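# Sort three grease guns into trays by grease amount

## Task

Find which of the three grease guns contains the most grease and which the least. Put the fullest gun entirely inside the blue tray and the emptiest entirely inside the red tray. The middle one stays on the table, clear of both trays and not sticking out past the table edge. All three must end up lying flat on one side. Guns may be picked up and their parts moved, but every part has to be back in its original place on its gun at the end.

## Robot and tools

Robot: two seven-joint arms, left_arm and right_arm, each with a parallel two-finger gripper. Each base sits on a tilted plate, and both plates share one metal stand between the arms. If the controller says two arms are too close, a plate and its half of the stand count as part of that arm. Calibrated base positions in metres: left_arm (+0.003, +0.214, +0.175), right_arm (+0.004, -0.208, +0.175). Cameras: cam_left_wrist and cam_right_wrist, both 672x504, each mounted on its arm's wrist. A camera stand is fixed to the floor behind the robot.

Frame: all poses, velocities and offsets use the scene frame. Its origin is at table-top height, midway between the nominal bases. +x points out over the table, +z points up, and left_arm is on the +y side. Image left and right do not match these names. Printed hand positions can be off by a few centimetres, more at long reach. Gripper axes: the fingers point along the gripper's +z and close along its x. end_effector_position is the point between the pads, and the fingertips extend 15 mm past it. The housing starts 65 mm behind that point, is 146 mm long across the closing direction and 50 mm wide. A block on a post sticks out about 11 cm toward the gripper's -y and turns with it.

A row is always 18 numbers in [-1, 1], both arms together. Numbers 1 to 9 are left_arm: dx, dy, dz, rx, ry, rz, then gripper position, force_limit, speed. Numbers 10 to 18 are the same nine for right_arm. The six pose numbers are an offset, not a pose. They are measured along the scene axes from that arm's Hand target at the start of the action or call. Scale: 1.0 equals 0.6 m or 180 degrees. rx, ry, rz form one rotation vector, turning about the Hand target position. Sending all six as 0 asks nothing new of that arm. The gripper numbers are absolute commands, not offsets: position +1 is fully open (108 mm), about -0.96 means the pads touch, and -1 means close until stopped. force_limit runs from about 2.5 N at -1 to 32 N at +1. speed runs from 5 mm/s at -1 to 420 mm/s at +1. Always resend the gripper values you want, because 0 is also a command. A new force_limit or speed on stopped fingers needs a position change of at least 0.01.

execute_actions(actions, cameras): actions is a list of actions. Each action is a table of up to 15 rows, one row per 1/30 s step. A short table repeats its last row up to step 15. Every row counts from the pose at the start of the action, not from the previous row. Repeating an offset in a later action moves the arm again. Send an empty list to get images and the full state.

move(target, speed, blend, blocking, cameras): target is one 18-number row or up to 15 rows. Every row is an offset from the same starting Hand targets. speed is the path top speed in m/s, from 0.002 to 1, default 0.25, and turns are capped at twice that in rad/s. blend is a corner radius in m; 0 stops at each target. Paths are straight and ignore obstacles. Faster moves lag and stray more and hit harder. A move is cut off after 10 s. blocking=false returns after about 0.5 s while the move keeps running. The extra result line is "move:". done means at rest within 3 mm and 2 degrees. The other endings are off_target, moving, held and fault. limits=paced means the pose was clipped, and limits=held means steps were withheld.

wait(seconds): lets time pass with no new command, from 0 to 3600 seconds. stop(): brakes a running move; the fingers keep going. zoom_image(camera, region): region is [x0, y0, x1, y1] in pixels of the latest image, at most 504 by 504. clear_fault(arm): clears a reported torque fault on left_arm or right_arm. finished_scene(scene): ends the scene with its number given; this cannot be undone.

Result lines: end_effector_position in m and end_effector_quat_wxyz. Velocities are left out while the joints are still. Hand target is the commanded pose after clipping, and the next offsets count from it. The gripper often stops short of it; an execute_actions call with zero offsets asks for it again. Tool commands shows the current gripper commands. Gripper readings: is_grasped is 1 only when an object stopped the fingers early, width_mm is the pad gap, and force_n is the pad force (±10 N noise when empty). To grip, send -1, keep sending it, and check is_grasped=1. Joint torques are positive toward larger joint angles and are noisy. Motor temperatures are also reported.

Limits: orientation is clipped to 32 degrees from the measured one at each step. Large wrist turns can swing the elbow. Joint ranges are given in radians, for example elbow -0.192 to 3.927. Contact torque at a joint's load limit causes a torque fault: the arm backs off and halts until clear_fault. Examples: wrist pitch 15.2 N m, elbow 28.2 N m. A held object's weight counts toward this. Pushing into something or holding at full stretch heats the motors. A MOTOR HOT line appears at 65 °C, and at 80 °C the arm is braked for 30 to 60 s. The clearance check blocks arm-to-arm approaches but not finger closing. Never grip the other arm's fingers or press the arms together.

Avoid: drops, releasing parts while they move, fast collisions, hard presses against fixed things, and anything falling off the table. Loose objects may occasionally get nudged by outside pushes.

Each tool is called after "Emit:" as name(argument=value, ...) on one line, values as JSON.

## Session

Confirmed hypothesis.

Emit:
execute_actions(actions=[])

Scene clock: 0.00 s.
left_arm: end_effector_position=(+0.3183, +0.3696, +0.3572) width_mm=107.95 is_grasped=0 force_n=0.00 end_effector_quat_wxyz=(+0.100, +0.993, +0.035, +0.044) | right_arm: end_effector_position=(+0.4268, -0.2624, +0.3283) width_mm=108.14 is_grasped=0 force_n=0.00 end_effector_quat_wxyz=(+0.044, +0.958, +0.144, -0.245)
Joint positions: left_arm=[-0.29 -1.085 -0.168 0.439 0.402 1.344 1.896] | right_arm=[-1.336 -0.728 1.566 1.208 0.012 1.608 2.326]
Joint velocities: within noise
Joint torques (N m): no reading
Motor temperatures (°C): left_arm=[33 32 31 37 36 30 42] | right_arm=[31 31 33 34 33 32 31]
Hand target: left_arm +0.3183, +0.3696, +0.3572; +0.100, +0.993, +0.035, +0.044 | right_arm +0.4268, -0.2624, +0.3283; +0.044, +0.958, +0.144, -0.245
Tool commands: left_gripper/position=+1.0 left_gripper/force_limit=+1.0 left_gripper/speed=+1.0 right_gripper/position=+1.0 right_gripper/force_limit=+1.0 right_gripper/speed=+1.0
camera_calibration:
cam_left_wrist: T_world_to_cam=[[0.99494, 0.0818, 0.05831, -0.36377], [0.03427, -0.82202, 0.56842, 0.11479], [0.09443, -0.56355, -0.82067, 0.59445]] pos_world=[0.30186, 0.45911, 0.44381]
cam_right_wrist: T_world_to_cam=[[0.83139, 0.25554, -0.49345, -0.12412], [0.45598, -0.82125, 0.34296, -0.4979], [-0.31761, -0.51014, -0.7993, 0.38261]] pos_world=[0.45174, -0.18201, 0.41533]

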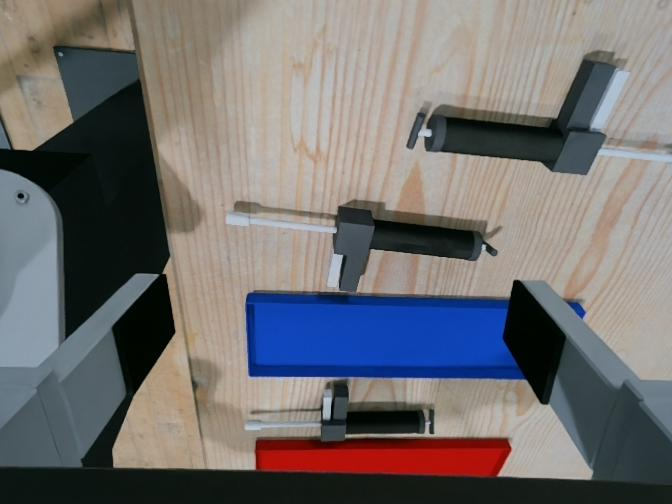

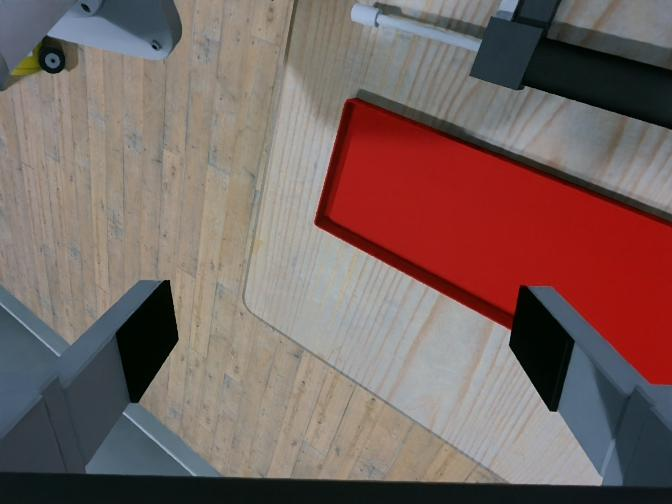

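Emit:
move(target=[0.2695,-0.466,0.005,-0.1028,0.0214,-0.029,0,0.4,0,0.0203,0.1373,-0.28,0.1405,-0.0977,0.3958,0,1,0], speed=0.35, cameras=["all"])

Scene clock: 4.17 s.
left_arm: end_effector_position=(+0.4800, +0.0900, +0.3602) width_mm=53.00 is_grasped=0 force_n=0.00 end_effector_quat_wxyz=(+0.259, +0.966, -0.001, +0.000) | right_arm: end_effector_position=(+0.4389, -0.1800, +0.1603) width_mm=53.00 is_grasped=0 force_n=0.00 end_effector_quat_wxyz=(+0.000, +0.708, +0.707, +0.000)
Joint positions: left_arm=[-0.293 0.016 -0.316 0.954 0.341 0.814 1.591] | right_arm=[-1.49 -0.524 1.866 0.694 -0.366 0.574 1.522]
Joint torques (N m): left_arm=[-13.93 -13.16 -22.99 17.92 1.87 -3.9 -1.55] | right_arm=[6.37 -1.72 5.87 21.09 -3.34 -3.54 -1.79]
Hand target: left_arm +0.4800, +0.0900, +0.3602; +0.259, +0.966, -0.001, +0.000 | right_arm +0.4390, -0.1800, +0.1603; +0.000, +0.708, +0.707, +0.000
Off the commanded pose: left_arm 0.000 m, 0 deg | right_arm 0.000 m, 0 deg.
move: done
cam_left_wrist: T_world_to_cam=[[0.99975, -0.00404, -0.02212, -0.4676], [0.01524, -0.60128, 0.79889, -0.21603], [-0.01652, -0.79903, -0.60107, 0.41946]] pos_world=[0.47771, 0.20338, 0.41437]
cam_right_wrist: T_world_to_cam=[[-0.00302, 0.9999, -0.01351, 0.18514], [0.92442, 0.00794, 0.3813, -0.44062], [0.38137, -0.01134, -0.92435, 0.09718]] pos_world=[0.37082, -0.18052, 0.26033]

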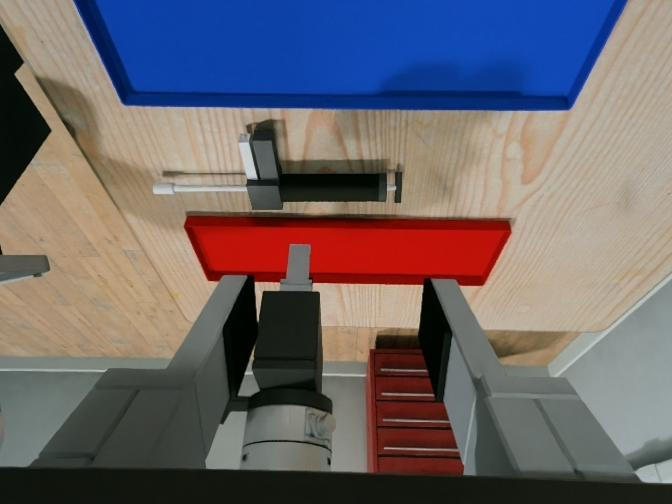

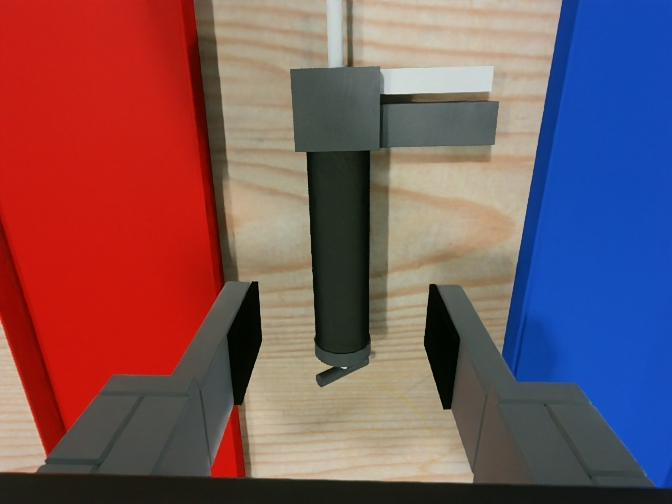

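Emit:
move(target=[[0,0,0,0,0,0,0,0.4,0,0,-0.0015,-0.222,0,0,0.01,0,1,0],[0,0,0,0,0,0,0,0.4,0,0,-0.0015,-0.222,0,0,0.01,-1,1,0],[0,0,0,0,0,0,0,0.4,0,0,0,0.03,0,0,0.01,-1,1,0],[0,0,0,0,0,0,0,0.4,0,0.0683,0.1,0.0995,0.1321,-0.128,0.4778,-1,1,0]], speed=[0.15,0.1,0.2,0.4], blend=[0,0,0.03,0], cameras=["cam_left_wrist"])

Scene clock: 10.10 s.
left_arm: end_effector_position=(+0.4800, +0.0900, +0.3602) width_mm=53.00 is_grasped=0 force_n=0.00 end_effector_quat_wxyz=(+0.259, +0.966, -0.001, +0.000) | right_arm: end_effector_position=(+0.4799, -0.1200, +0.2200) width_mm=35.24 is_grasped=1 force_n=39.25 end_effector_quat_wxyz=(-0.004, +0.016, +0.966, +0.259)
Joint positions: left_arm=[-0.293 0.016 -0.316 0.954 0.341 0.814 1.591] | right_arm=[-1.877 -0.164 2.212 0.747 -0.15 0.444 -0.329]
Joint torques (N m): left_arm=[-13.94 -13.22 -22.93 17.83 1.91 -3.33 -1.42] | right_arm=[7.6 1.88 14.14 22.4 3.87 -1.77 -1.76]
Hand target: left_arm +0.4800, +0.0900, +0.3602; +0.259, +0.966, -0.001, +0.000 | right_arm +0.4799, -0.1200, +0.2200; -0.004, +0.016, +0.966, +0.259
Off the commanded pose: left_arm 0.000 m, 0 deg | right_arm 0.000 m, 0 deg.
move: done
cam_left_wrist: T_world_to_cam=[[0.99975, -0.00404, -0.02212, -0.4675], [0.01524, -0.60133, 0.79885, -0.216], [-0.01653, -0.79899, -0.60112, 0.41947]] pos_world=[0.47761, 0.20338, 0.41437]

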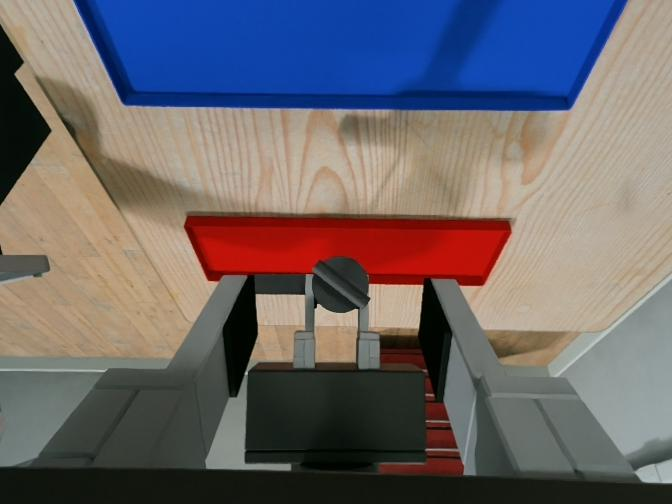

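Emit:
move(target=[[0,-0.1825,-0.1367,0,0,0,0,0.2,0,0,0,0,0,0,0,-1,1,0],[0,-0.1825,-0.1367,0,0,0,-1,0.4,0,0,0,0,0,0,0,-1,1,0]], speed=0.18, cameras=["cam_left_wrist"])

Emit:
move(target=[0,0.0433,0.025,0,0,0,-1,0.4,0,0,0,0,0,0,0,-1,1,0], speed=0.06, cameras=["cam_left_wrist"])

Scene clock: 12.13 s.
left_arm: end_effector_position=(+0.4800, -0.0195, +0.2782) width_mm=8.18 is_grasped=1 force_n=29.42 end_effector_quat_wxyz=(+0.259, +0.966, -0.001, +0.000) | right_arm: end_effector_position=(+0.4799, -0.1200, +0.2200) width_mm=35.24 is_grasped=1 force_n=39.26 end_effector_quat_wxyz=(-0.004, +0.016, +0.966, +0.259)
Joint positions: left_arm=[-0.356 0.403 -0.269 1.061 0.631 0.607 1.309] | right_arm=[-1.877 -0.164 2.213 0.747 -0.15 0.444 -0.329]
Joint torques (N m): left_arm=[-16.72 -17.69 -20.41 14.08 1.85 -4.69 -1.44] | right_arm=[7.8 3.03 13.64 21.55 3.68 -2.73 -1.4]
Hand target: left_arm +0.4800, -0.0195, +0.2781; +0.259, +0.966, -0.001, +0.000 | right_arm +0.4799, -0.1200, +0.2200; -0.004, +0.016, +0.966, +0.259
Off the commanded pose: left_arm 0.000 m, 0 deg | right_arm 0.000 m, 0 deg.
move: done
cam_left_wrist: T_world_to_cam=[[0.99975, -0.00404, -0.02212, -0.46986], [0.01524, -0.60128, 0.79889, -0.21636], [-0.01652, -0.79903, -0.60107, 0.28268]] pos_world=[0.47771, 0.09388, 0.33237]

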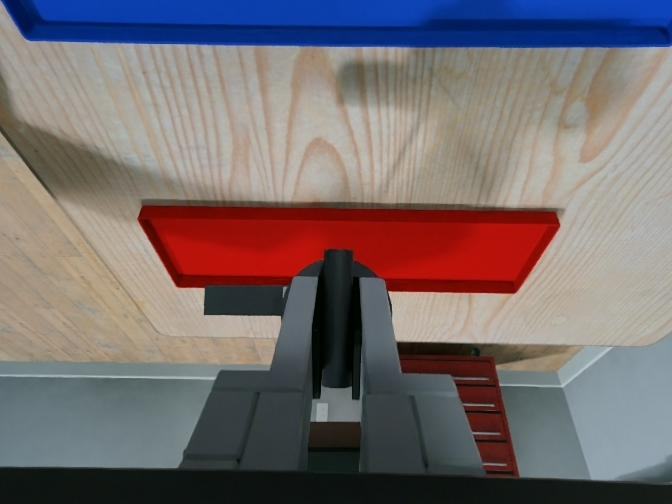

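Scene clock: 13.03 s.
left_arm: end_effector_position=(+0.4800, +0.0065, +0.2931) width_mm=8.18 is_grasped=1 force_n=29.48 end_effector_quat_wxyz=(+0.259, +0.966, -0.001, +0.000) | right_arm: end_effector_position=(+0.4799, -0.1200, +0.2200) width_mm=35.24 is_grasped=1 force_n=39.82 end_effector_quat_wxyz=(-0.004, +0.016, +0.966, +0.259)
Joint positions: left_arm=[-0.324 0.312 -0.292 1.015 0.572 0.635 1.371] | right_arm=[-1.877 -0.164 2.213 0.747 -0.15 0.444 -0.329]
Joint torques (N m): left_arm=[-10.03 -24.79 -25.34 9.39 -1.65 -0.92 1.3] | right_arm=[7.16 6.09 9.41 20.4 1.27 -4.27 0.8]
Hand target: left_arm +0.4800, +0.0065, +0.2931; +0.259, +0.966, -0.001, +0.000 | right_arm +0.4799, -0.1200, +0.2200; -0.004, +0.016, +0.966, +0.259
Off the commanded pose: left_arm 0.000 m, 0 deg | right_arm 0.000 m, 0 deg.
move: done
cam_left_wrist: T_world_to_cam=[[0.99975, -0.00404, -0.02212, -0.46932], [0.01524, -0.60133, 0.79885, -0.21267], [-0.01653, -0.79899, -0.60112, 0.31234]] pos_world=[0.47761, 0.11978, 0.34727]

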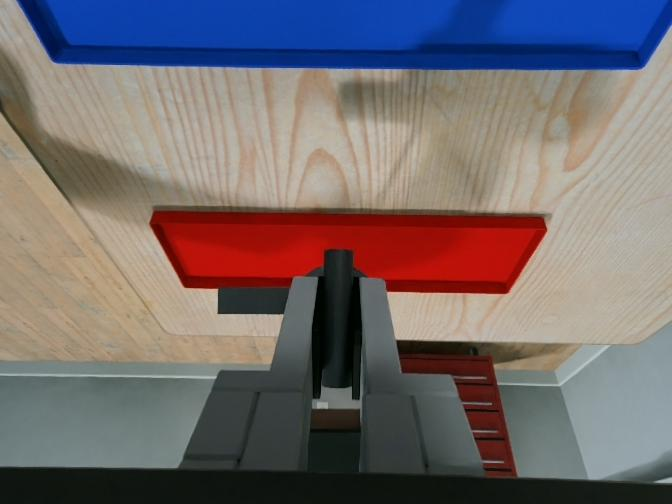

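Emit:
move(target=[0,0.0433,0.025,0,0,0,-1,0.4,0,0,0,0,0,0,0,-1,1,0], speed=0.06)

Emit:
move(target=[0,0.0289,0.0167,0,0,0,-1,0.4,0,0,0,0,0,0,0,-1,1,0], speed=0.06)

Scene clock: 14.13 s.
left_arm: end_effector_position=(+0.4800, +0.0325, +0.3081) width_mm=8.18 is_grasped=1 force_n=29.54 end_effector_quat_wxyz=(+0.259, +0.966, -0.001, +0.000) | right_arm: end_effector_position=(+0.4799, -0.1199, +0.2201) width_mm=35.24 is_grasped=1 force_n=40.59 end_effector_quat_wxyz=(-0.004, +0.016, +0.966, +0.259)
Joint positions: left_arm=[-0.296 0.222 -0.311 0.977 0.506 0.669 1.439] | right_arm=[-1.877 -0.164 2.213 0.747 -0.15 0.444 -0.329]
Joint torques (N m): left_arm=[-7.36 -33.14 -21.28 14.65 -1.13 0.5 1.48] | right_arm=[0.43 10.58 -3.02 19.09 -2.72 -0.06 2.37]
Hand target: left_arm +0.4800, +0.0325, +0.3081; +0.259, +0.966, -0.001, +0.000 | right_arm +0.4799, -0.1200, +0.2200; -0.004, +0.016, +0.966, +0.259
Off the commanded pose: left_arm 0.000 m, 0 deg | right_arm 0.000 m, 0 deg.
move: done

Scene clock: 14.87 s.
left_arm: end_effector_position=(+0.4800, +0.0498, +0.3181) width_mm=8.18 is_grasped=1 force_n=29.58 end_effector_quat_wxyz=(+0.259, +0.966, -0.001, +0.000) | right_arm: end_effector_position=(+0.4800, -0.1200, +0.2200) width_mm=35.24 is_grasped=1 force_n=41.37 end_effector_quat_wxyz=(-0.004, +0.016, +0.966, +0.259)
Joint positions: left_arm=[-0.281 0.163 -0.319 0.956 0.461 0.695 1.486] | right_arm=[-1.877 -0.164 2.213 0.747 -0.15 0.444 -0.329]
Joint torques (N m): left_arm=[-6.42 -33.98 -20 16.62 -0.85 0.28 1.57] | right_arm=[-1.09 9.33 -3.44 18.17 -0.94 -0.43 -0.02]
Hand target: left_arm +0.4800, +0.0498, +0.3182; +0.259, +0.966, -0.001, +0.000 | right_arm +0.4799, -0.1200, +0.2200; -0.004, +0.016, +0.966, +0.259
Off the commanded pose: left_arm 0.000 m, 0 deg | right_arm 0.000 m, 0 deg.
move: done

Emit:
move(target=[[0,-0.12,-0.0697,0,0,0,-1,0.4,0,0,0,0,0,0,0,-1,1,0],[0,-0.12,-0.0697,0,0,0,0,0.4,0,0,0,0,0,0,0,-1,1,0],[0,0.05,0.06,0,0,0,0,0.4,0,0,0,0,0,0,0,-1,1,0],[-0.0817,0.2437,-0.2637,0.1341,0.1244,0.4643,0,0.4,0,-0.0683,-0.1015,-0.16,-0.1321,0.128,-0.4778,-1,1,0],[-0.0817,0.2437,-0.2637,0.1341,0.1244,0.4643,0,0.4,0,-0.0683,-0.1015,-0.319,-0.1321,0.128,-0.4778,-1,1,0],[-0.0817,0.2437,-0.2637,0.1341,0.1244,0.4643,0,0.4,0,-0.0683,-0.1015,-0.319,-0.1321,0.128,-0.4778,0,1,0],[-0.0817,0.2437,-0.2637,0.1341,0.1244,0.4643,0,0.4,0,-0.0683,-0.1015,-0.1,-0.1321,0.128,-0.4778,0,0.3,0]], speed=[0.09,0.1,0.25,0.45,0.15,0.1,0.25], blend=[0,0,0.04,0,0,0,0], cameras=["all"])

Scene clock: 23.57 s.
left_arm: end_effector_position=(+0.4310, +0.1960, +0.1599) width_mm=53.00 is_grasped=0 force_n=0.00 end_effector_quat_wxyz=(+0.000, +0.734, +0.680, +0.000) | right_arm: end_effector_position=(+0.4390, -0.1809, +0.1600) width_mm=52.99 is_grasped=0 force_n=0.00 end_effector_quat_wxyz=(+0.000, +0.708, +0.707, +0.000)
Joint positions: left_arm=[-0.194 0.136 -0.183 0.725 1.017 0.887 -0.311] | right_arm=[-1.407 -0.686 1.806 0.681 -0.058 0.537 1.295]
Joint torques (N m): left_arm=[-13.55 -13.31 -21.48 13 1.7 -1.33 -1.4] | right_arm=[14.42 9.84 -2.19 13.16 -4.17 -0.71 2.05]
Hand target: left_arm +0.4310, +0.1960, +0.1599; +0.000, +0.734, +0.680, +0.000 | right_arm +0.4390, -0.1809, +0.1600; +0.000, +0.708, +0.707, +0.000
Off the commanded pose: left_arm 0.000 m, 0 deg | right_arm 0.000 m, 0 deg.
move: done
cam_left_wrist: T_world_to_cam=[[0.06747, 0.9975, -0.02121, -0.21723], [0.91872, -0.05382, 0.39122, -0.42308], [0.3891, -0.04588, -0.92005, 0.11152]] pos_world=[0.35996, 0.19903, 0.26351]
cam_right_wrist: T_world_to_cam=[[-0.00302, 0.9999, -0.01351, 0.18603], [0.92438, 0.00794, 0.38138, -0.44061], [0.38145, -0.01134, -0.92432, 0.09681]] pos_world=[0.37092, -0.18142, 0.26004]

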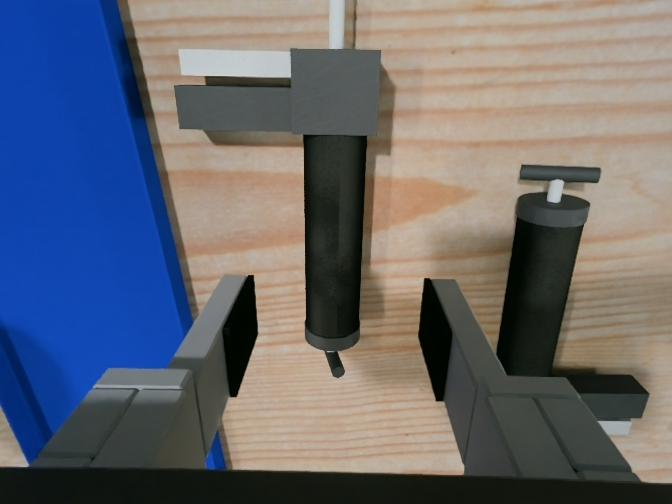

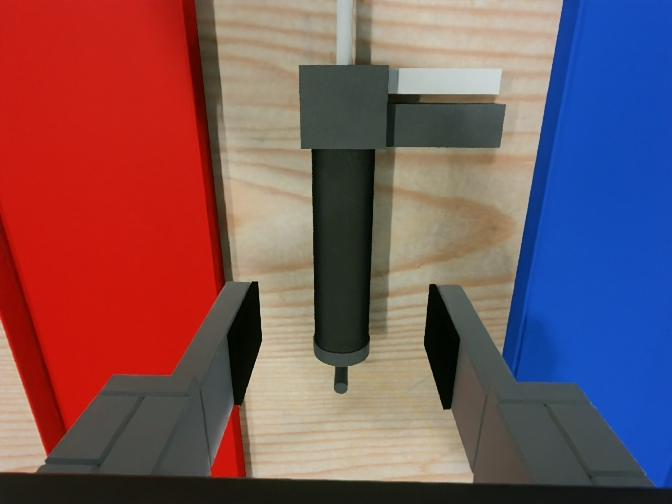

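Emit:
move(target=[[0,0.002,-0.2215,0,0,0,0,0.4,0,0,0,0.1,0,0,0,0,0.3,0],[0,0.002,-0.2215,0,0,0,-1,1,0,0,0,0.1,0,0,0,0,0.3,0],[0,0,0.04,0,0,0,-1,1,0,0.02,0.05,0.2,0,0,0,0,0.3,0],[0.0817,-0.1267,0.1,-0.1341,-0.1244,-0.4643,-1,1,0,0.0683,0.1515,0.333,0.1306,-0.1306,0.4875,0,0.3,0]], speed=[0.15,0.1,0.25,0.45], blend=[0,0,0.03,0], cameras=["cam_right_wrist"])

Scene clock: 29.20 s.
left_arm: end_effector_position=(+0.4800, +0.1200, +0.2199) width_mm=34.97 is_grasped=1 force_n=42.50 end_effector_quat_wxyz=(+0.259, +0.966, -0.001, +0.000) | right_arm: end_effector_position=(+0.4800, -0.0900, +0.3599) width_mm=53.00 is_grasped=0 force_n=0.00 end_effector_quat_wxyz=(+0.000, +0.001, +0.966, +0.259)
Joint positions: left_arm=[-0.08 0.123 -0.252 0.775 0.481 0.489 1.684] | right_arm=[-0.717 -0.008 1.316 0.943 -0.321 0.815 -0.04]
Joint torques (N m): left_arm=[-9.35 -17.03 -25.93 15.81 -1.5 -3.06 1.44] | right_arm=[10.43 -19.53 10.51 14.21 4.46 -4.26 -1.83]
Hand target: left_arm +0.4800, +0.1200, +0.2199; +0.259, +0.966, -0.001, +0.000 | right_arm +0.4799, -0.0900, +0.3598; +0.000, +0.001, +0.966, +0.259
Off the commanded pose: left_arm 0.000 m, 0 deg | right_arm 0.000 m, 0 deg.
move: done
cam_right_wrist: T_world_to_cam=[[-0.9999, 0.00422, -0.01327, 0.48679], [-0.00794, 0.60983, 0.79249, -0.20174], [0.01144, 0.79252, -0.60974, 0.40374]] pos_world=[0.48052, -0.199, 0.41251]

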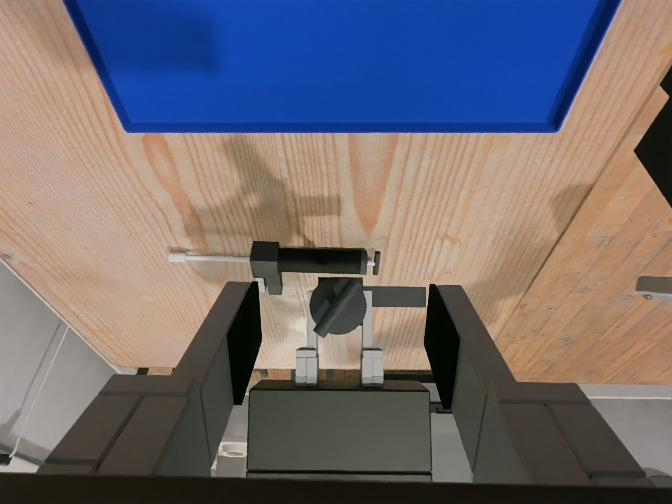

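Emit:
move(target=[[0,0,0,0,0,0,-1,1,0,0,0.1825,-0.1367,0,0,0,0,0.2,0],[0,0,0,0,0,0,-1,1,0,0,0.1825,-0.1367,0,0,0,-1,0.4,0]], speed=0.18, cameras=["cam_right_wrist"])

Emit:
move(target=[0,0,0,0,0,0,-1,1,0,0,-0.0433,0.025,0,0,0,-1,0.4,0], speed=0.06)

Emit:
move(target=[0,0,0,0,0,0,-1,1,0,0,-0.0433,0.025,0,0,0,-1,0.4,0], speed=0.06, cameras=["cam_right_wrist"])

Scene clock: 31.30 s.
left_arm: end_effector_position=(+0.4799, +0.1199, +0.2199) width_mm=34.97 is_grasped=1 force_n=42.83 end_effector_quat_wxyz=(+0.259, +0.966, -0.001, +0.000) | right_arm: end_effector_position=(+0.4801, +0.0195, +0.2778) width_mm=8.44 is_grasped=1 force_n=25.66 end_effector_quat_wxyz=(+0.000, +0.001, +0.966, +0.259)
Joint positions: left_arm=[-0.08 0.123 -0.252 0.775 0.481 0.489 1.684] | right_arm=[-0.259 0.606 0.958 1.093 -1.06 0.855 0.508]
Joint torques (N m): left_arm=[-8.4 -24.65 -22.13 17.45 -0.85 -8.42 -1.56] | right_arm=[17.17 -15.37 20.21 1.37 -0.21 -2.44 1.65]
Hand target: left_arm +0.4800, +0.1200, +0.2199; +0.259, +0.966, -0.001, +0.000 | right_arm +0.4799, +0.0195, +0.2778; +0.000, +0.001, +0.966, +0.259
Off the commanded pose: left_arm 0.000 m, 0 deg | right_arm 0.000 m, 0 deg.
move: done
cam_right_wrist: T_world_to_cam=[[-0.9999, 0.00444, -0.01331, 0.48537], [-0.00784, 0.60994, 0.79241, -0.20346], [0.01164, 0.79243, -0.60985, 0.26683]] pos_world=[0.48062, -0.0895, 0.33041]

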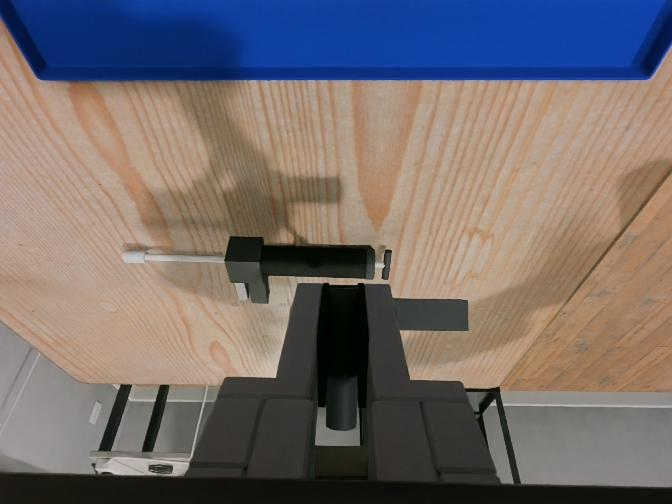

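Scene clock: 32.23 s.
left_arm: end_effector_position=(+0.4800, +0.1200, +0.2199) width_mm=34.97 is_grasped=1 force_n=42.86 end_effector_quat_wxyz=(+0.259, +0.966, -0.001, +0.000) | right_arm: end_effector_position=(+0.4799, -0.0065, +0.2928) width_mm=8.43 is_grasped=1 force_n=25.73 end_effector_quat_wxyz=(+0.000, +0.001, +0.966, +0.259)
Joint positions: left_arm=[-0.08 0.123 -0.252 0.775 0.481 0.489 1.684] | right_arm=[-0.346 0.517 1.03 1.044 -0.976 0.854 0.445]
Joint torques (N m): left_arm=[-7.72 -29.2 -18.41 20.26 0.72 -7.81 -2.09] | right_arm=[8.2 -24.24 20.18 2.39 4.94 -2.7 -1.79]
Hand target: left_arm +0.4800, +0.1200, +0.2199; +0.259, +0.966, -0.001, +0.000 | right_arm +0.4799, -0.0065, +0.2928; +0.000, +0.001, +0.966, +0.259
Off the commanded pose: left_arm 0.000 m, 0 deg | right_arm 0.000 m, 0 deg.
move: done

Scene clock: 33.17 s.
left_arm: end_effector_position=(+0.4800, +0.1200, +0.2200) width_mm=34.97 is_grasped=1 force_n=42.88 end_effector_quat_wxyz=(+0.259, +0.966, -0.001, +0.000) | right_arm: end_effector_position=(+0.4799, -0.0325, +0.3078) width_mm=8.43 is_grasped=1 force_n=25.73 end_effector_quat_wxyz=(+0.000, +0.001, +0.966, +0.259)
Joint positions: left_arm=[-0.08 0.123 -0.252 0.775 0.481 0.489 1.684] | right_arm=[-0.451 0.421 1.116 1.002 -0.876 0.851 0.368]
Joint torques (N m): left_arm=[-8.18 -27.78 -18.24 17.84 1.43 -6.77 -2.07] | right_arm=[7.5 -23.94 19.45 4.85 4.6 -2.91 -1.85]
Hand target: left_arm +0.4800, +0.1200, +0.2199; +0.259, +0.966, -0.001, +0.000 | right_arm +0.4799, -0.0325, +0.3078; +0.000, +0.001, +0.966, +0.259
Off the commanded pose: left_arm 0.000 m, 0 deg | right_arm 0.000 m, 0 deg.
move: done
cam_right_wrist: T_world_to_cam=[[-0.9999, 0.00414, -0.01321, 0.48582], [-0.00794, 0.60994, 0.79241, -0.19553], [0.01134, 0.79244, -0.60985, 0.3264]] pos_world=[0.48052, -0.1414, 0.36041]

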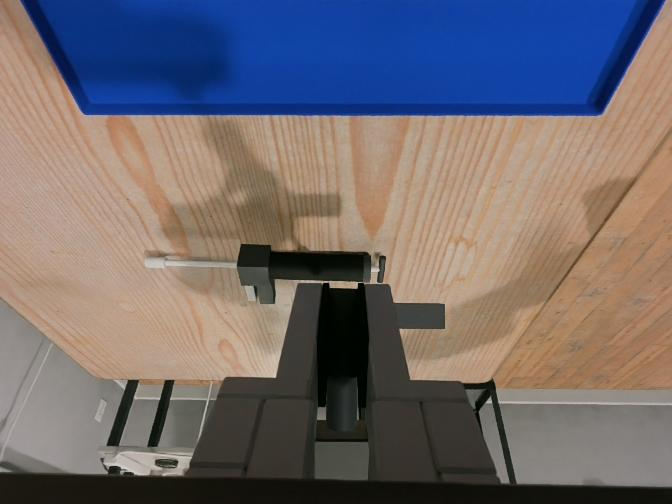

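Emit:
move(target=[0,0,0,0,0,0,-1,1,0,0,-0.0303,0.0175,0,0,0,-1,0.4,0], speed=0.06)

Scene clock: 34.27 s.
left_arm: end_effector_position=(+0.4800, +0.1200, +0.2200) width_mm=34.97 is_grasped=1 force_n=43.03 end_effector_quat_wxyz=(+0.259, +0.966, -0.001, +0.000) | right_arm: end_effector_position=(+0.4799, -0.0506, +0.3183) width_mm=8.43 is_grasped=1 force_n=25.74 end_effector_quat_wxyz=(+0.000, +0.001, +0.966, +0.259)
Joint positions: left_arm=[-0.08 0.123 -0.252 0.775 0.481 0.489 1.684] | right_arm=[-0.539 0.348 1.19 0.976 -0.792 0.847 0.301]
Joint torques (N m): left_arm=[1.66 -25.67 1.79 12.98 2.1 2.46 -1.66] | right_arm=[4.86 -30.02 19.19 14.51 3.47 -1.91 -1.83]
Hand target: left_arm +0.4800, +0.1200, +0.2199; +0.259, +0.966, -0.001, +0.000 | right_arm +0.4799, -0.0506, +0.3183; +0.000, +0.001, +0.966, +0.259
Off the commanded pose: left_arm 0.000 m, 0 deg | right_arm 0.000 m, 0 deg.
move: done

Emit:
move(target=[[0,0,0,0,0,0,-1,1,0,0,0.121,-0.0697,0,0,0,-1,0.4,0],[0,0,0,0,0,0,-1,1,0,0,0.121,-0.0697,0,0,0,0,0.4,0],[0,0,0,0,0,0,-1,1,0,0,-0.07,0.06,0,0,0,0,0.4,0],[-0.0517,-0.23,-0.15,0.1306,-0.1306,-0.4875,-1,1,0,0,-0.4,0.13,0,0,0,0,0.4,0],[-0.0517,-0.23,-0.312,0.1306,-0.1306,-0.4875,-1,1,0,0,-0.4,0.13,0,0,0,0,0.4,0]], speed=[0.09,0.1,0.25,0.45,0.12], blend=[0,0,0.04,0,0], cameras=["all"])

Scene clock: 41.20 s.
left_arm: end_effector_position=(+0.4490, -0.0180, +0.0328) width_mm=34.97 is_grasped=1 force_n=42.07 end_effector_quat_wxyz=(+0.000, +0.707, -0.707, +0.000) | right_arm: end_effector_position=(+0.4799, -0.2906, +0.3963) width_mm=52.99 is_grasped=0 force_n=0.00 end_effector_quat_wxyz=(+0.000, +0.001, +0.966, +0.259)
Joint positions: left_arm=[-0.354 0.978 -0.16 1.346 1.211 0.904 2.428] | right_arm=[-0.518 -0.561 0.675 0.952 0.215 1.16 -0.786]
Joint torques (N m): left_arm=[-13.26 -21.97 -21.65 11.4 2.11 -4.81 -1.66] | right_arm=[10.21 -20.92 4.02 26.32 -3.29 -0.58 -1.3]
Motor temperatures (°C): left_arm=[33 33 36 41 36 31 42] | right_arm=[31 32 37 37 33 32 31]
Hand target: left_arm +0.4490, -0.0180, +0.0327; +0.000, +0.707, -0.707, +0.000 | right_arm +0.4799, -0.2906, +0.3963; +0.000, +0.001, +0.966, +0.259
Off the commanded pose: left_arm 0.000 m, 0 deg | right_arm 0.000 m, 0 deg.
move: done
cam_left_wrist: T_world_to_cam=[[0.0076, -0.99975, -0.02108, -0.01668], [-0.92016, -0.01524, 0.39125, 0.42494], [-0.39148, 0.01642, -0.92004, 0.32936]] pos_world=[0.52007, -0.01561, 0.13641]
cam_right_wrist: T_world_to_cam=[[-0.9999, 0.00414, -0.01321, 0.48806], [-0.00794, 0.60994, 0.79241, -0.10817], [0.01134, 0.79244, -0.60985, 0.58498]] pos_world=[0.48052, -0.3996, 0.44891]

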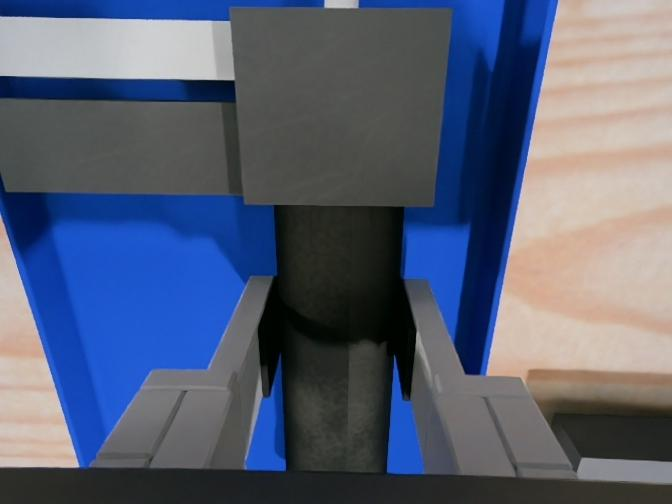

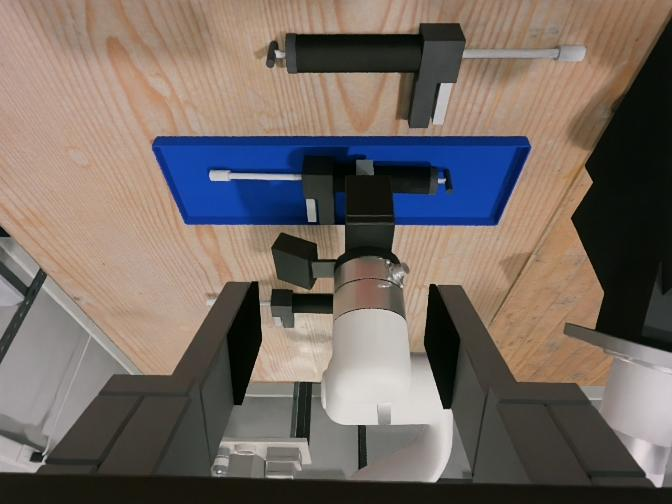

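Emit:
move(target=[[0,0,0,0,0,0,0,0.5,0,0,0,0,0,0,0,0,0.3,0],[0,0,0.15,0,0,0,0,0.5,0,0,0,0,0,0,0,0,0.3,0],[0.14,0.565,0.1955,0,0,-0.007,0,0.5,0,0,0.1,0,0,0,0,0,0.3,0]], speed=[0.1,0.25,0.4], blend=[0,0.04,0], cameras=["all"])

Scene clock: 44.07 s.
left_arm: end_effector_position=(+0.5330, +0.3210, +0.1500) width_mm=53.00 is_grasped=0 force_n=0.00 end_effector_quat_wxyz=(+0.000, +0.699, -0.715, +0.000) | right_arm: end_effector_position=(+0.4799, -0.2306, +0.3963) width_mm=52.99 is_grasped=0 force_n=0.00 end_effector_quat_wxyz=(+0.000, +0.001, +0.966, +0.259)
Joint positions: left_arm=[-0.005 0.107 -0.102 0.953 0.945 0.876 3.193] | right_arm=[-0.525 -0.507 0.819 0.931 0.212 1.071 -0.658]
Joint torques (N m): left_arm=[-7.91 -26.35 -16.5 14.17 -1.49 -1.44 1.56] | right_arm=[3.27 -9.3 8.71 26.34 -3.43 -3.5 2.08]
Hand target: left_arm +0.5330, +0.3210, +0.1500; +0.000, +0.699, -0.715, +0.000 | right_arm +0.4799, -0.2306, +0.3963; +0.000, +0.001, +0.966, +0.259
Off the commanded pose: left_arm 0.000 m, 0 deg | right_arm 0.000 m, 0 deg.
move: done
cam_left_wrist: T_world_to_cam=[[-0.01439, -0.99967, -0.02114, 0.33571], [-0.92028, 0.00498, 0.39122, 0.45508], [-0.39099, 0.02508, -0.92005, 0.46144]] pos_world=[0.60405, 0.32176, 0.25361]
cam_right_wrist: T_world_to_cam=[[-0.99991, 0.0042, -0.01313, 0.48779], [-0.00784, 0.60994, 0.79241, -0.14482], [0.01134, 0.79244, -0.60985, 0.53743]] pos_world=[0.48052, -0.3396, 0.44891]

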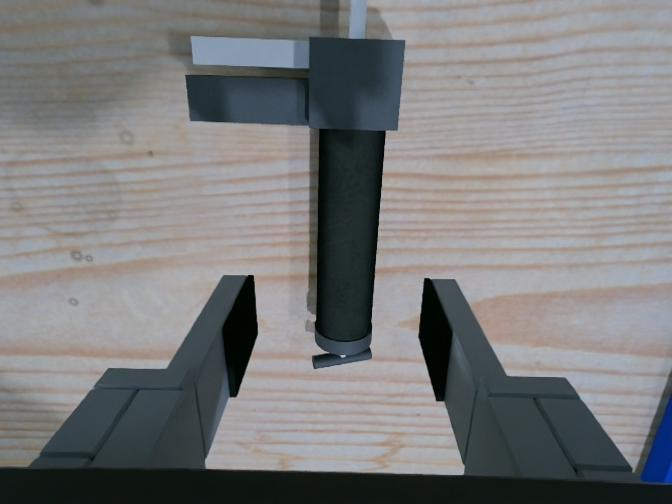

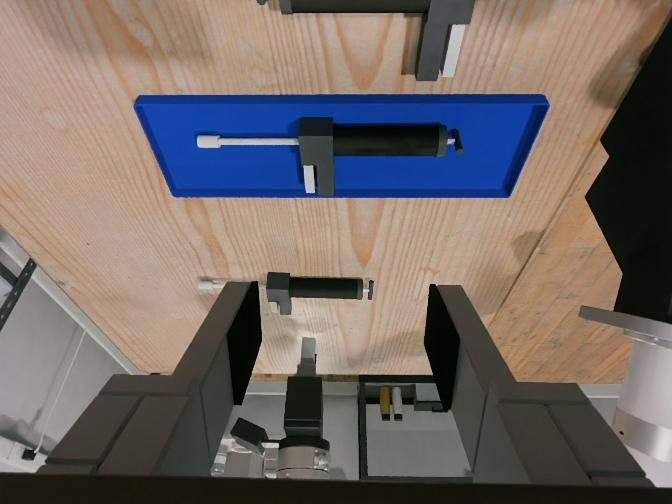

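Emit:
move(target=[[0,-0.005,-0.205,0,0,-0.008,0,0.5,0,0,0,0,0,0,0,0,0.3,0],[0,-0.005,-0.205,0,0,-0.008,-1,1,0,0,0,0,0,0,0,0,0.3,0],[0,-0.005,0.05,0,0,-0.008,-1,1,0,0,0.1,0,0,0,0,0,0.3,0],[-0.0883,-0.335,0.1167,-0.1284,0.1345,0.502,-1,1,0,0,0.234,-0.06,0,0,0,0,0.3,0]], speed=[0.15,0.1,0.25,0.45], blend=[0,0,0.03,0], cameras=["cam_right_wrist"])

Scene clock: 49.60 s.
left_arm: end_effector_position=(+0.4800, +0.1200, +0.2201) width_mm=35.04 is_grasped=1 force_n=38.89 end_effector_quat_wxyz=(+0.259, +0.966, +0.012, -0.003) | right_arm: end_effector_position=(+0.4799, -0.0903, +0.3603) width_mm=52.99 is_grasped=0 force_n=0.00 end_effector_quat_wxyz=(+0.000, +0.001, +0.966, +0.259)
Joint positions: left_arm=[-0.156 0.12 -0.176 0.774 0.463 0.484 1.672] | right_arm=[-0.946 -0.131 1.52 0.935 -0.151 0.789 -0.164]
Joint torques (N m): left_arm=[-15.61 -16.59 -19.24 11.38 2.1 -6.56 -1.55] | right_arm=[6.23 -4.42 13.45 24.16 -3.84 -1.4 2.04]
Hand target: left_arm +0.4800, +0.1200, +0.2201; +0.259, +0.966, +0.012, -0.003 | right_arm +0.4799, -0.0902, +0.3603; +0.000, +0.001, +0.966, +0.259
Off the commanded pose: left_arm 0.000 m, 0 deg | right_arm 0.000 m, 0 deg.
move: done
cam_right_wrist: T_world_to_cam=[[-0.9999, 0.00422, -0.01327, 0.48679], [-0.00794, 0.60988, 0.79246, -0.20185], [0.01144, 0.79248, -0.60979, 0.40423]] pos_world=[0.48052, -0.1993, 0.41291]

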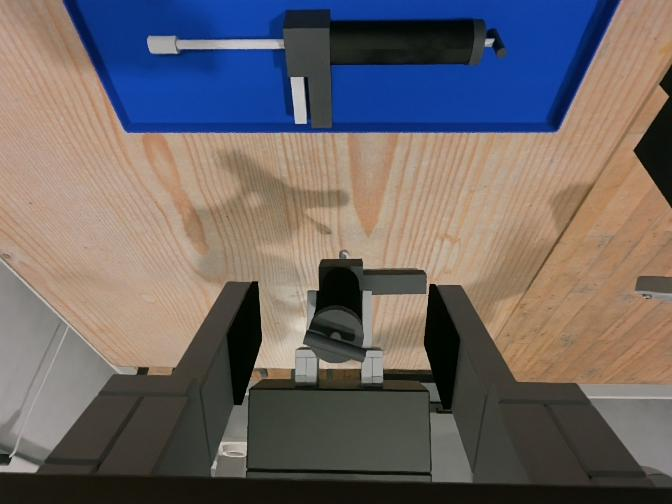

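Emit:
move(target=[[0,0,0,0,0,0,-1,1,0,0,0.2137,-0.097,0,0,0,0,0.2,0],[0,0,0,0,0,0,-1,1,0,0,0.2137,-0.097,0,0,0,-1,0.4,0]], speed=0.18, cameras=["cam_right_wrist"])

Emit:
move(target=[0,0,0,0,0,0,-1,1,0,0,-0.0354,0.0354,0,0,0,-1,0.4,0], speed=0.06, cameras=["cam_right_wrist"])

Scene clock: 52.17 s.
left_arm: end_effector_position=(+0.4801, +0.1201, +0.2201) width_mm=35.15 is_grasped=1 force_n=33.66 end_effector_quat_wxyz=(+0.259, +0.966, +0.012, -0.003) | right_arm: end_effector_position=(+0.4799, +0.0380, +0.3020) width_mm=0.00 is_grasped=0 force_n=28.75 end_effector_quat_wxyz=(+0.000, +0.001, +0.966, +0.259)
Joint positions: left_arm=[-0.157 0.12 -0.175 0.774 0.463 0.484 1.672] | right_arm=[-1.594 -0.616 2.22 1.089 0.393 0.598 -0.408]
Joint torques (N m): left_arm=[-23.53 -20.25 -41.21 16.37 -2.29 -12.72 -0.39] | right_arm=[12.67 10.96 5.76 17.3 2.64 -1.61 -1.19]
Hand target: left_arm +0.4800, +0.1200, +0.2201; +0.259, +0.966, +0.012, -0.003 | right_arm +0.4799, +0.0380, +0.3021; +0.000, +0.001, +0.966, +0.259
Off the commanded pose: left_arm 0.000 m, 0 deg | right_arm 0.000 m, 0 deg.
move: done
cam_right_wrist: T_world_to_cam=[[-0.99991, 0.00418, -0.01299, 0.48528], [-0.00774, 0.61005, 0.79233, -0.23393], [0.01124, 0.79235, -0.60996, 0.26716]] pos_world=[0.48042, -0.071, 0.35461]

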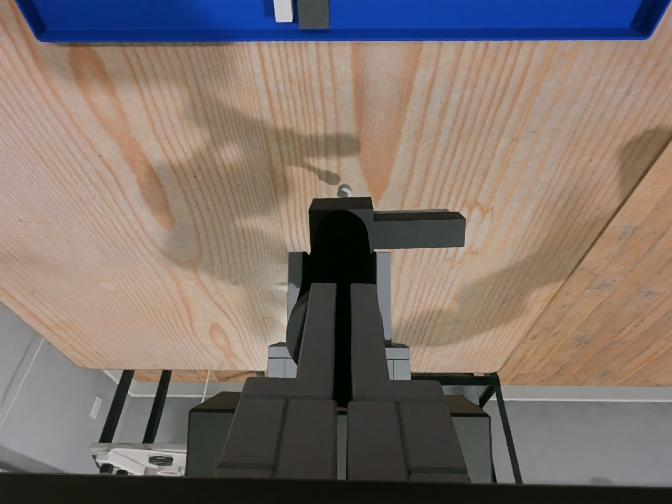

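Scene clock: 53.07 s.
left_arm: end_effector_position=(+0.4800, +0.1200, +0.2201) width_mm=35.15 is_grasped=1 force_n=33.18 end_effector_quat_wxyz=(+0.259, +0.966, +0.012, -0.003) | right_arm: end_effector_position=(+0.4799, +0.0168, +0.3233) width_mm=0.00 is_grasped=0 force_n=29.02 end_effector_quat_wxyz=(+0.000, +0.001, +0.966, +0.259)
Joint positions: left_arm=[-0.157 0.12 -0.175 0.774 0.463 0.484 1.672] | right_arm=[-1.517 -0.544 2.137 1.063 0.328 0.645 -0.376]
Joint torques (N m): left_arm=[-9.29 -16.74 -19.24 11.45 0.13 -2.93 -0.68] | right_arm=[16.16 14.96 2.09 18 -4.37 -1.06 2.1]
Hand target: left_arm +0.4800, +0.1200, +0.2201; +0.259, +0.966, +0.012, -0.003 | right_arm +0.4799, +0.0167, +0.3233; +0.000, +0.001, +0.966, +0.259
Off the commanded pose: left_arm 0.000 m, 0 deg | right_arm 0.000 m, 0 deg.
move: done
cam_right_wrist: T_world_to_cam=[[-0.9999, 0.00414, -0.01321, 0.48582], [-0.00794, 0.60994, 0.79241, -0.23782], [0.01134, 0.79244, -0.60985, 0.29686]] pos_world=[0.48052, -0.0922, 0.37591]

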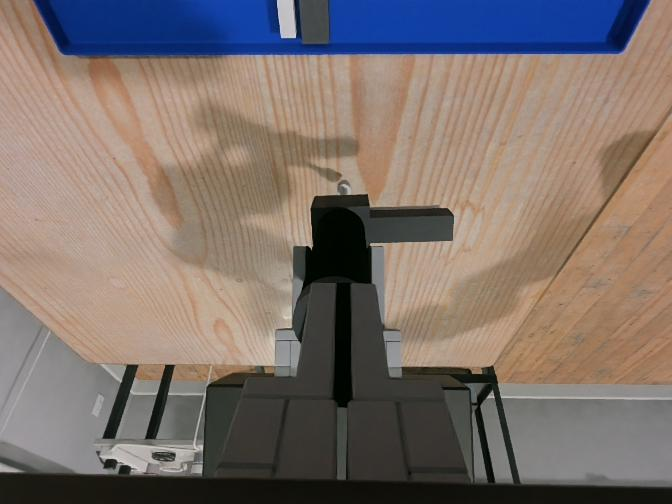

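Emit:
move(target=[[0,0,0,0,0,0,-1,1,0,0,-0.1,0.05,0,0,0,-1,0.4,0],[0,0,0,0,0,0,-1,1,0,0,-0.15,0.08,0,0,0,0,0.4,0]], speed=0.25, cameras=["cam_right_wrist","cam_left_wrist"])

Scene clock: 55.80 s.
left_arm: end_effector_position=(+0.4800, +0.1200, +0.2201) width_mm=35.15 is_grasped=1 force_n=33.21 end_effector_quat_wxyz=(+0.259, +0.966, +0.012, -0.003) | right_arm: end_effector_position=(+0.4799, -0.0733, +0.3713) width_mm=53.00 is_grasped=0 force_n=0.00 end_effector_quat_wxyz=(+0.000, +0.001, +0.966, +0.259)
Joint positions: left_arm=[-0.157 0.12 -0.175 0.774 0.463 0.484 1.672] | right_arm=[-1.12 -0.19 1.718 0.974 -0.076 0.796 -0.182]
Joint torques (N m): left_arm=[-9.46 -16.97 -19.81 11.5 1.57 -3.03 0.87] | right_arm=[14.67 -0.18 7.48 16.64 -3.92 -4.14 2.01]
Hand target: left_arm +0.4800, +0.1200, +0.2201; +0.259, +0.966, +0.012, -0.003 | right_arm +0.4799, -0.0733, +0.3713; +0.000, +0.001, +0.966, +0.259
Off the commanded pose: left_arm 0.000 m, 0 deg | right_arm 0.000 m, 0 deg.
move: done
cam_left_wrist: T_world_to_cam=[[0.99925, 0.0176, -0.03451, -0.47016], [0.03816, -0.60059, 0.79865, -0.09704], [-0.00667, -0.79937, -0.60081, 0.35442]] pos_world=[0.47587, 0.2333, 0.27421]
cam_right_wrist: T_world_to_cam=[[-0.9999, 0.00414, -0.01321, 0.48683], [-0.00794, 0.60994, 0.79241, -0.2209], [0.01134, 0.79244, -0.60985, 0.39754]] pos_world=[0.48052, -0.1823, 0.42391]

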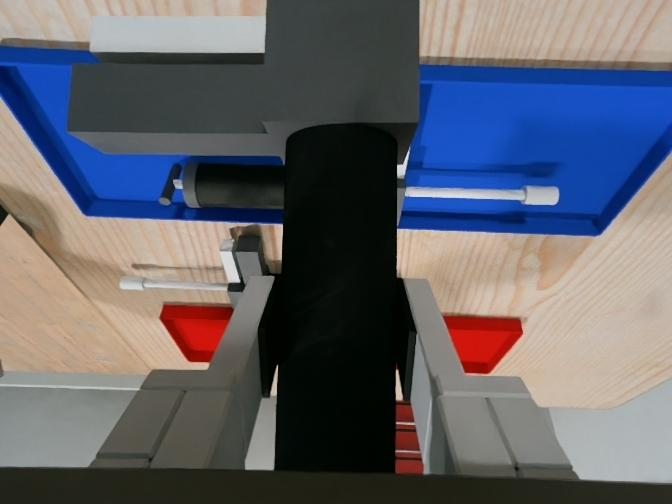

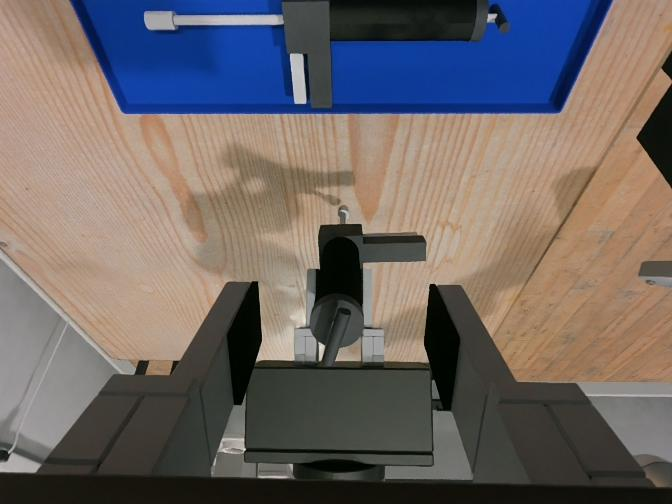

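Emit:
move(target=[[0,0,0,0,0,0,-1,1,0,0,0.157,-0.002,0,0,0,0,0.2,0]], speed=0.2, cameras=["cam_right_wrist"])

Scene clock: 57.30 s.
left_arm: end_effector_position=(+0.4800, +0.1200, +0.2201) width_mm=35.15 is_grasped=1 force_n=33.19 end_effector_quat_wxyz=(+0.259, +0.966, +0.012, -0.003) | right_arm: end_effector_position=(+0.4799, +0.0209, +0.3701) width_mm=53.00 is_grasped=0 force_n=0.00 end_effector_quat_wxyz=(+0.000, +0.001, +0.966, +0.259)
Joint positions: left_arm=[-0.157 0.12 -0.175 0.774 0.463 0.484 1.672] | right_arm=[-1.44 -0.524 2.088 1.14 0.28 0.756 -0.299]
Joint torques (N m): left_arm=[-9.86 -17.14 -20.17 11.28 1.43 -3.17 0.91] | right_arm=[8.03 2.8 7.04 27.19 4.31 -1.19 -1.79]
Hand target: left_arm +0.4800, +0.1200, +0.2201; +0.259, +0.966, +0.012, -0.003 | right_arm +0.4799, +0.0209, +0.3701; +0.000, +0.001, +0.966, +0.259
Off the commanded pose: left_arm 0.000 m, 0 deg | right_arm 0.000 m, 0 deg.
move: done
cam_right_wrist: T_world_to_cam=[[-0.9999, 0.00422, -0.01327, 0.48645], [-0.00794, 0.60994, 0.79241, -0.27741], [0.01144, 0.79244, -0.60985, 0.32211]] pos_world=[0.48052, -0.0881, 0.42271]

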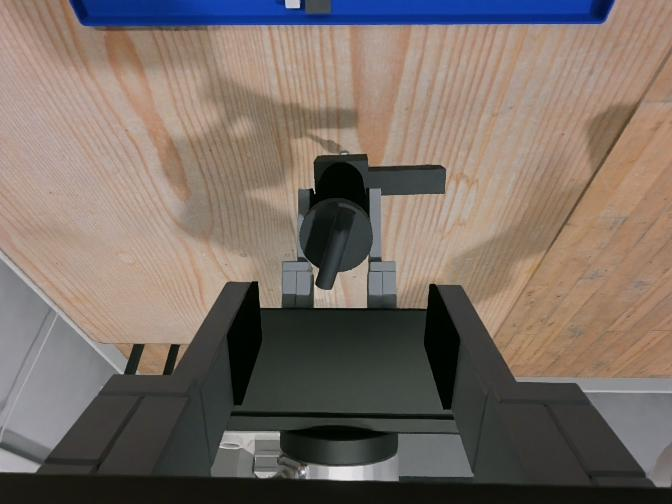

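Emit:
move(target=[[0,0,0,0,0,0,-1,1,0,0,0.0667,-0.1055,0,0,0,0,0.2,0],[0,0,0,0,0,0,-1,1,0,0,0.0667,-0.1055,0,0,0,-1,0.4,0]], speed=0.12, cameras=["cam_right_wrist"])

Emit:
move(target=[0,0,0,0,0,0,-1,1,0,0,-0.0283,0.0412,0,0,0,-1,0.4,0], speed=0.06, cameras=["cam_right_wrist"])

Scene clock: 59.23 s.
left_arm: end_effector_position=(+0.4798, +0.1199, +0.2199) width_mm=35.15 is_grasped=1 force_n=40.61 end_effector_quat_wxyz=(+0.259, +0.966, +0.011, -0.003) | right_arm: end_effector_position=(+0.4801, +0.0609, +0.3069) width_mm=8.31 is_grasped=1 force_n=27.87 end_effector_quat_wxyz=(+0.000, +0.001, +0.966, +0.259)
Joint positions: left_arm=[-0.157 0.12 -0.175 0.774 0.463 0.484 1.672] | right_arm=[-1.607 -0.676 2.25 1.152 0.429 0.616 -0.394]
Joint torques (N m): left_arm=[-9.87 -25.15 -19.6 23.02 1.29 -8.52 -0.9] | right_arm=[13.66 11.83 6.6 14.48 2.73 2.43 -1]
Hand target: left_arm +0.4800, +0.1200, +0.2201; +0.259, +0.966, +0.012, -0.003 | right_arm +0.4799, +0.0610, +0.3068; +0.000, +0.001, +0.966, +0.259
Off the commanded pose: left_arm 0.000 m, 0 deg | right_arm 0.000 m, 0 deg.
move: done
cam_right_wrist: T_world_to_cam=[[-0.9999, 0.00444, -0.01331, 0.48557], [-0.00784, 0.60988, 0.79246, -0.25179], [0.01164, 0.79248, -0.60978, 0.25175]] pos_world=[0.48062, -0.0481, 0.35951]

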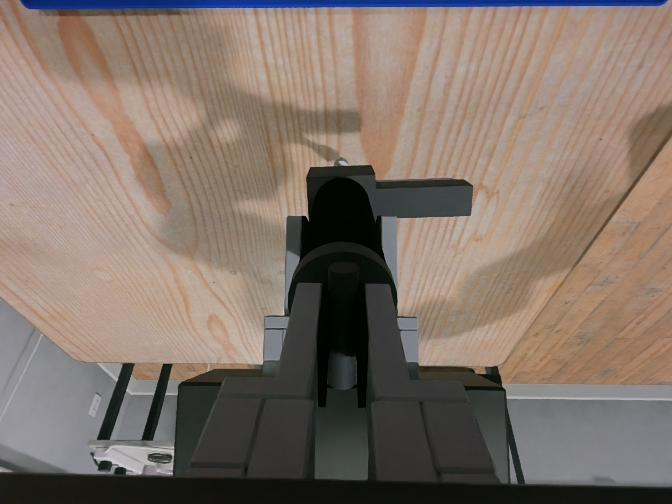

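Scene clock: 60.13 s.
left_arm: end_effector_position=(+0.4801, +0.1200, +0.2201) width_mm=35.15 is_grasped=1 force_n=44.76 end_effector_quat_wxyz=(+0.259, +0.966, +0.012, -0.003) | right_arm: end_effector_position=(+0.4799, +0.0440, +0.3315) width_mm=8.31 is_grasped=1 force_n=27.94 end_effector_quat_wxyz=(+0.000, +0.001, +0.966, +0.259)
Joint positions: left_arm=[-0.157 0.12 -0.175 0.774 0.463 0.484 1.672] | right_arm=[-1.539 -0.614 2.182 1.137 0.374 0.668 -0.361]
Joint torques (N m): left_arm=[-0.87 -19.2 -2.69 12.96 1.46 -0.16 -1.86] | right_arm=[18.95 22.51 0.71 20.92 -4.42 0.29 1.98]
Hand target: left_arm +0.4800, +0.1200, +0.2201; +0.259, +0.966, +0.012, -0.003 | right_arm +0.4799, +0.0440, +0.3316; +0.000, +0.001, +0.966, +0.259
Off the commanded pose: left_arm 0.000 m, 0 deg | right_arm 0.000 m, 0 deg.
move: done
cam_right_wrist: T_world_to_cam=[[-0.9999, 0.00414, -0.01321, 0.48581], [-0.00794, 0.60994, 0.79241, -0.26091], [0.01134, 0.79244, -0.60985, 0.28031]] pos_world=[0.48052, -0.065, 0.38411]

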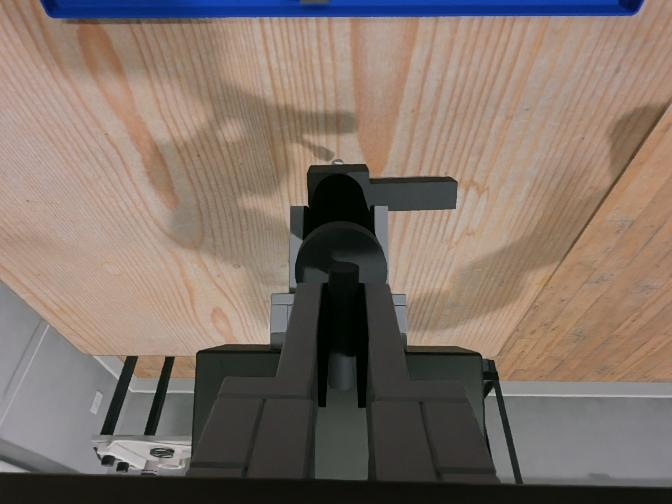

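Emit:
move(target=[[0,0,0,0,0,0,-1,1,0,0,0.0305,-0.0445,0,0,0,-1,0.4,0],[0,0,0,0,0,0,-1,1,0,0,0.0305,-0.0445,0,0,0,0,0.4,0],[0,0,0,0,0,0,-1,1,0,0,-0.06,0.08,0,0,0,0,0.4,0],[-0.0517,0.058,-0.033,0.1306,-0.1306,-0.4875,-1,1,0,0,-0.45,0.08,0,0,0,0,0.4,0]], speed=[0.06,0.1,0.25,0.4], blend=[0,0,0.03,0], cameras=["all"])

Scene clock: 65.40 s.
left_arm: end_effector_position=(+0.4490, +0.1548, +0.2003) width_mm=35.15 is_grasped=1 force_n=33.70 end_effector_quat_wxyz=(+0.000, +0.716, -0.699, +0.000) | right_arm: end_effector_position=(+0.4799, -0.2260, +0.3796) width_mm=53.00 is_grasped=0 force_n=0.00 end_effector_quat_wxyz=(+0.000, +0.001, +0.966, +0.259)
Joint positions: left_arm=[-0.25 0.21 -0.267 0.864 0.926 1.011 2.725] | right_arm=[-1.48 0.634 2.176 0.952 -0.805 1.314 0.129]
Joint torques (N m): left_arm=[-16.13 -25.46 -26.02 12.03 2.13 -1.89 1.39] | right_arm=[4.35 -7.43 20.6 5.08 -3.44 -1.63 -1.77]
Hand target: left_arm +0.4490, +0.1548, +0.2003; +0.000, +0.716, -0.699, +0.000 | right_arm +0.4799, -0.2260, +0.3796; +0.000, +0.001, +0.966, +0.259
Off the commanded pose: left_arm 0.000 m, 0 deg | right_arm 0.000 m, 0 deg.
move: done
cam_left_wrist: T_world_to_cam=[[0.03263, -0.99925, -0.02104, 0.14824], [-0.9194, -0.03826, 0.39147, 0.36522], [-0.39198, 0.00657, -0.91995, 0.48227]] pos_world=[0.51998, 0.15893, 0.30381]
cam_right_wrist: T_world_to_cam=[[-0.9999, 0.00414, -0.01321, 0.48757], [-0.00794, 0.60994, 0.79241, -0.13434], [0.01134, 0.79244, -0.60985, 0.5236]] pos_world=[0.48052, -0.335, 0.43221]

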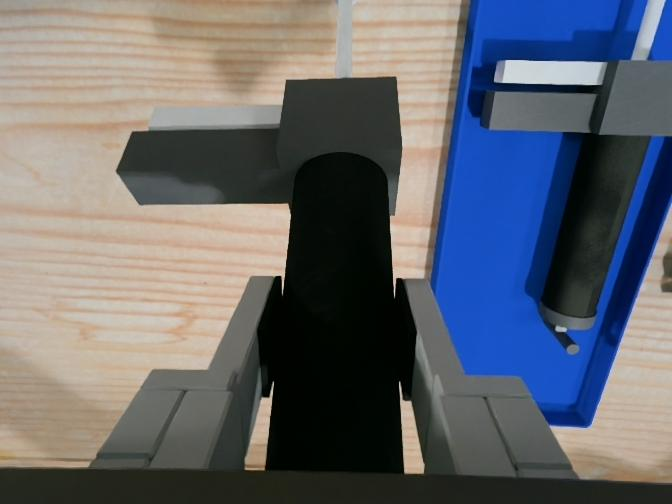

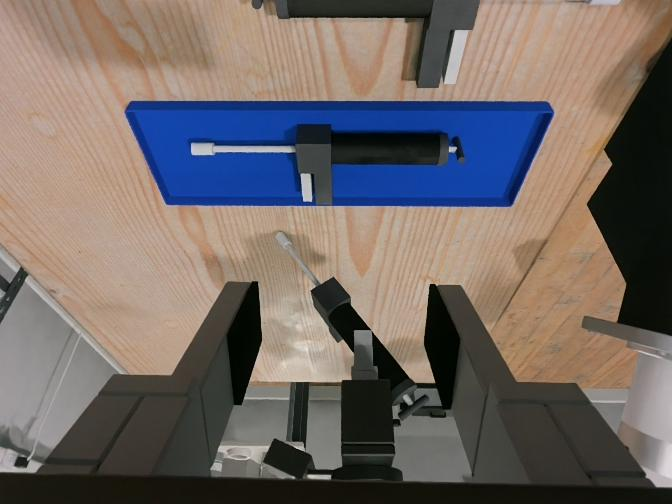

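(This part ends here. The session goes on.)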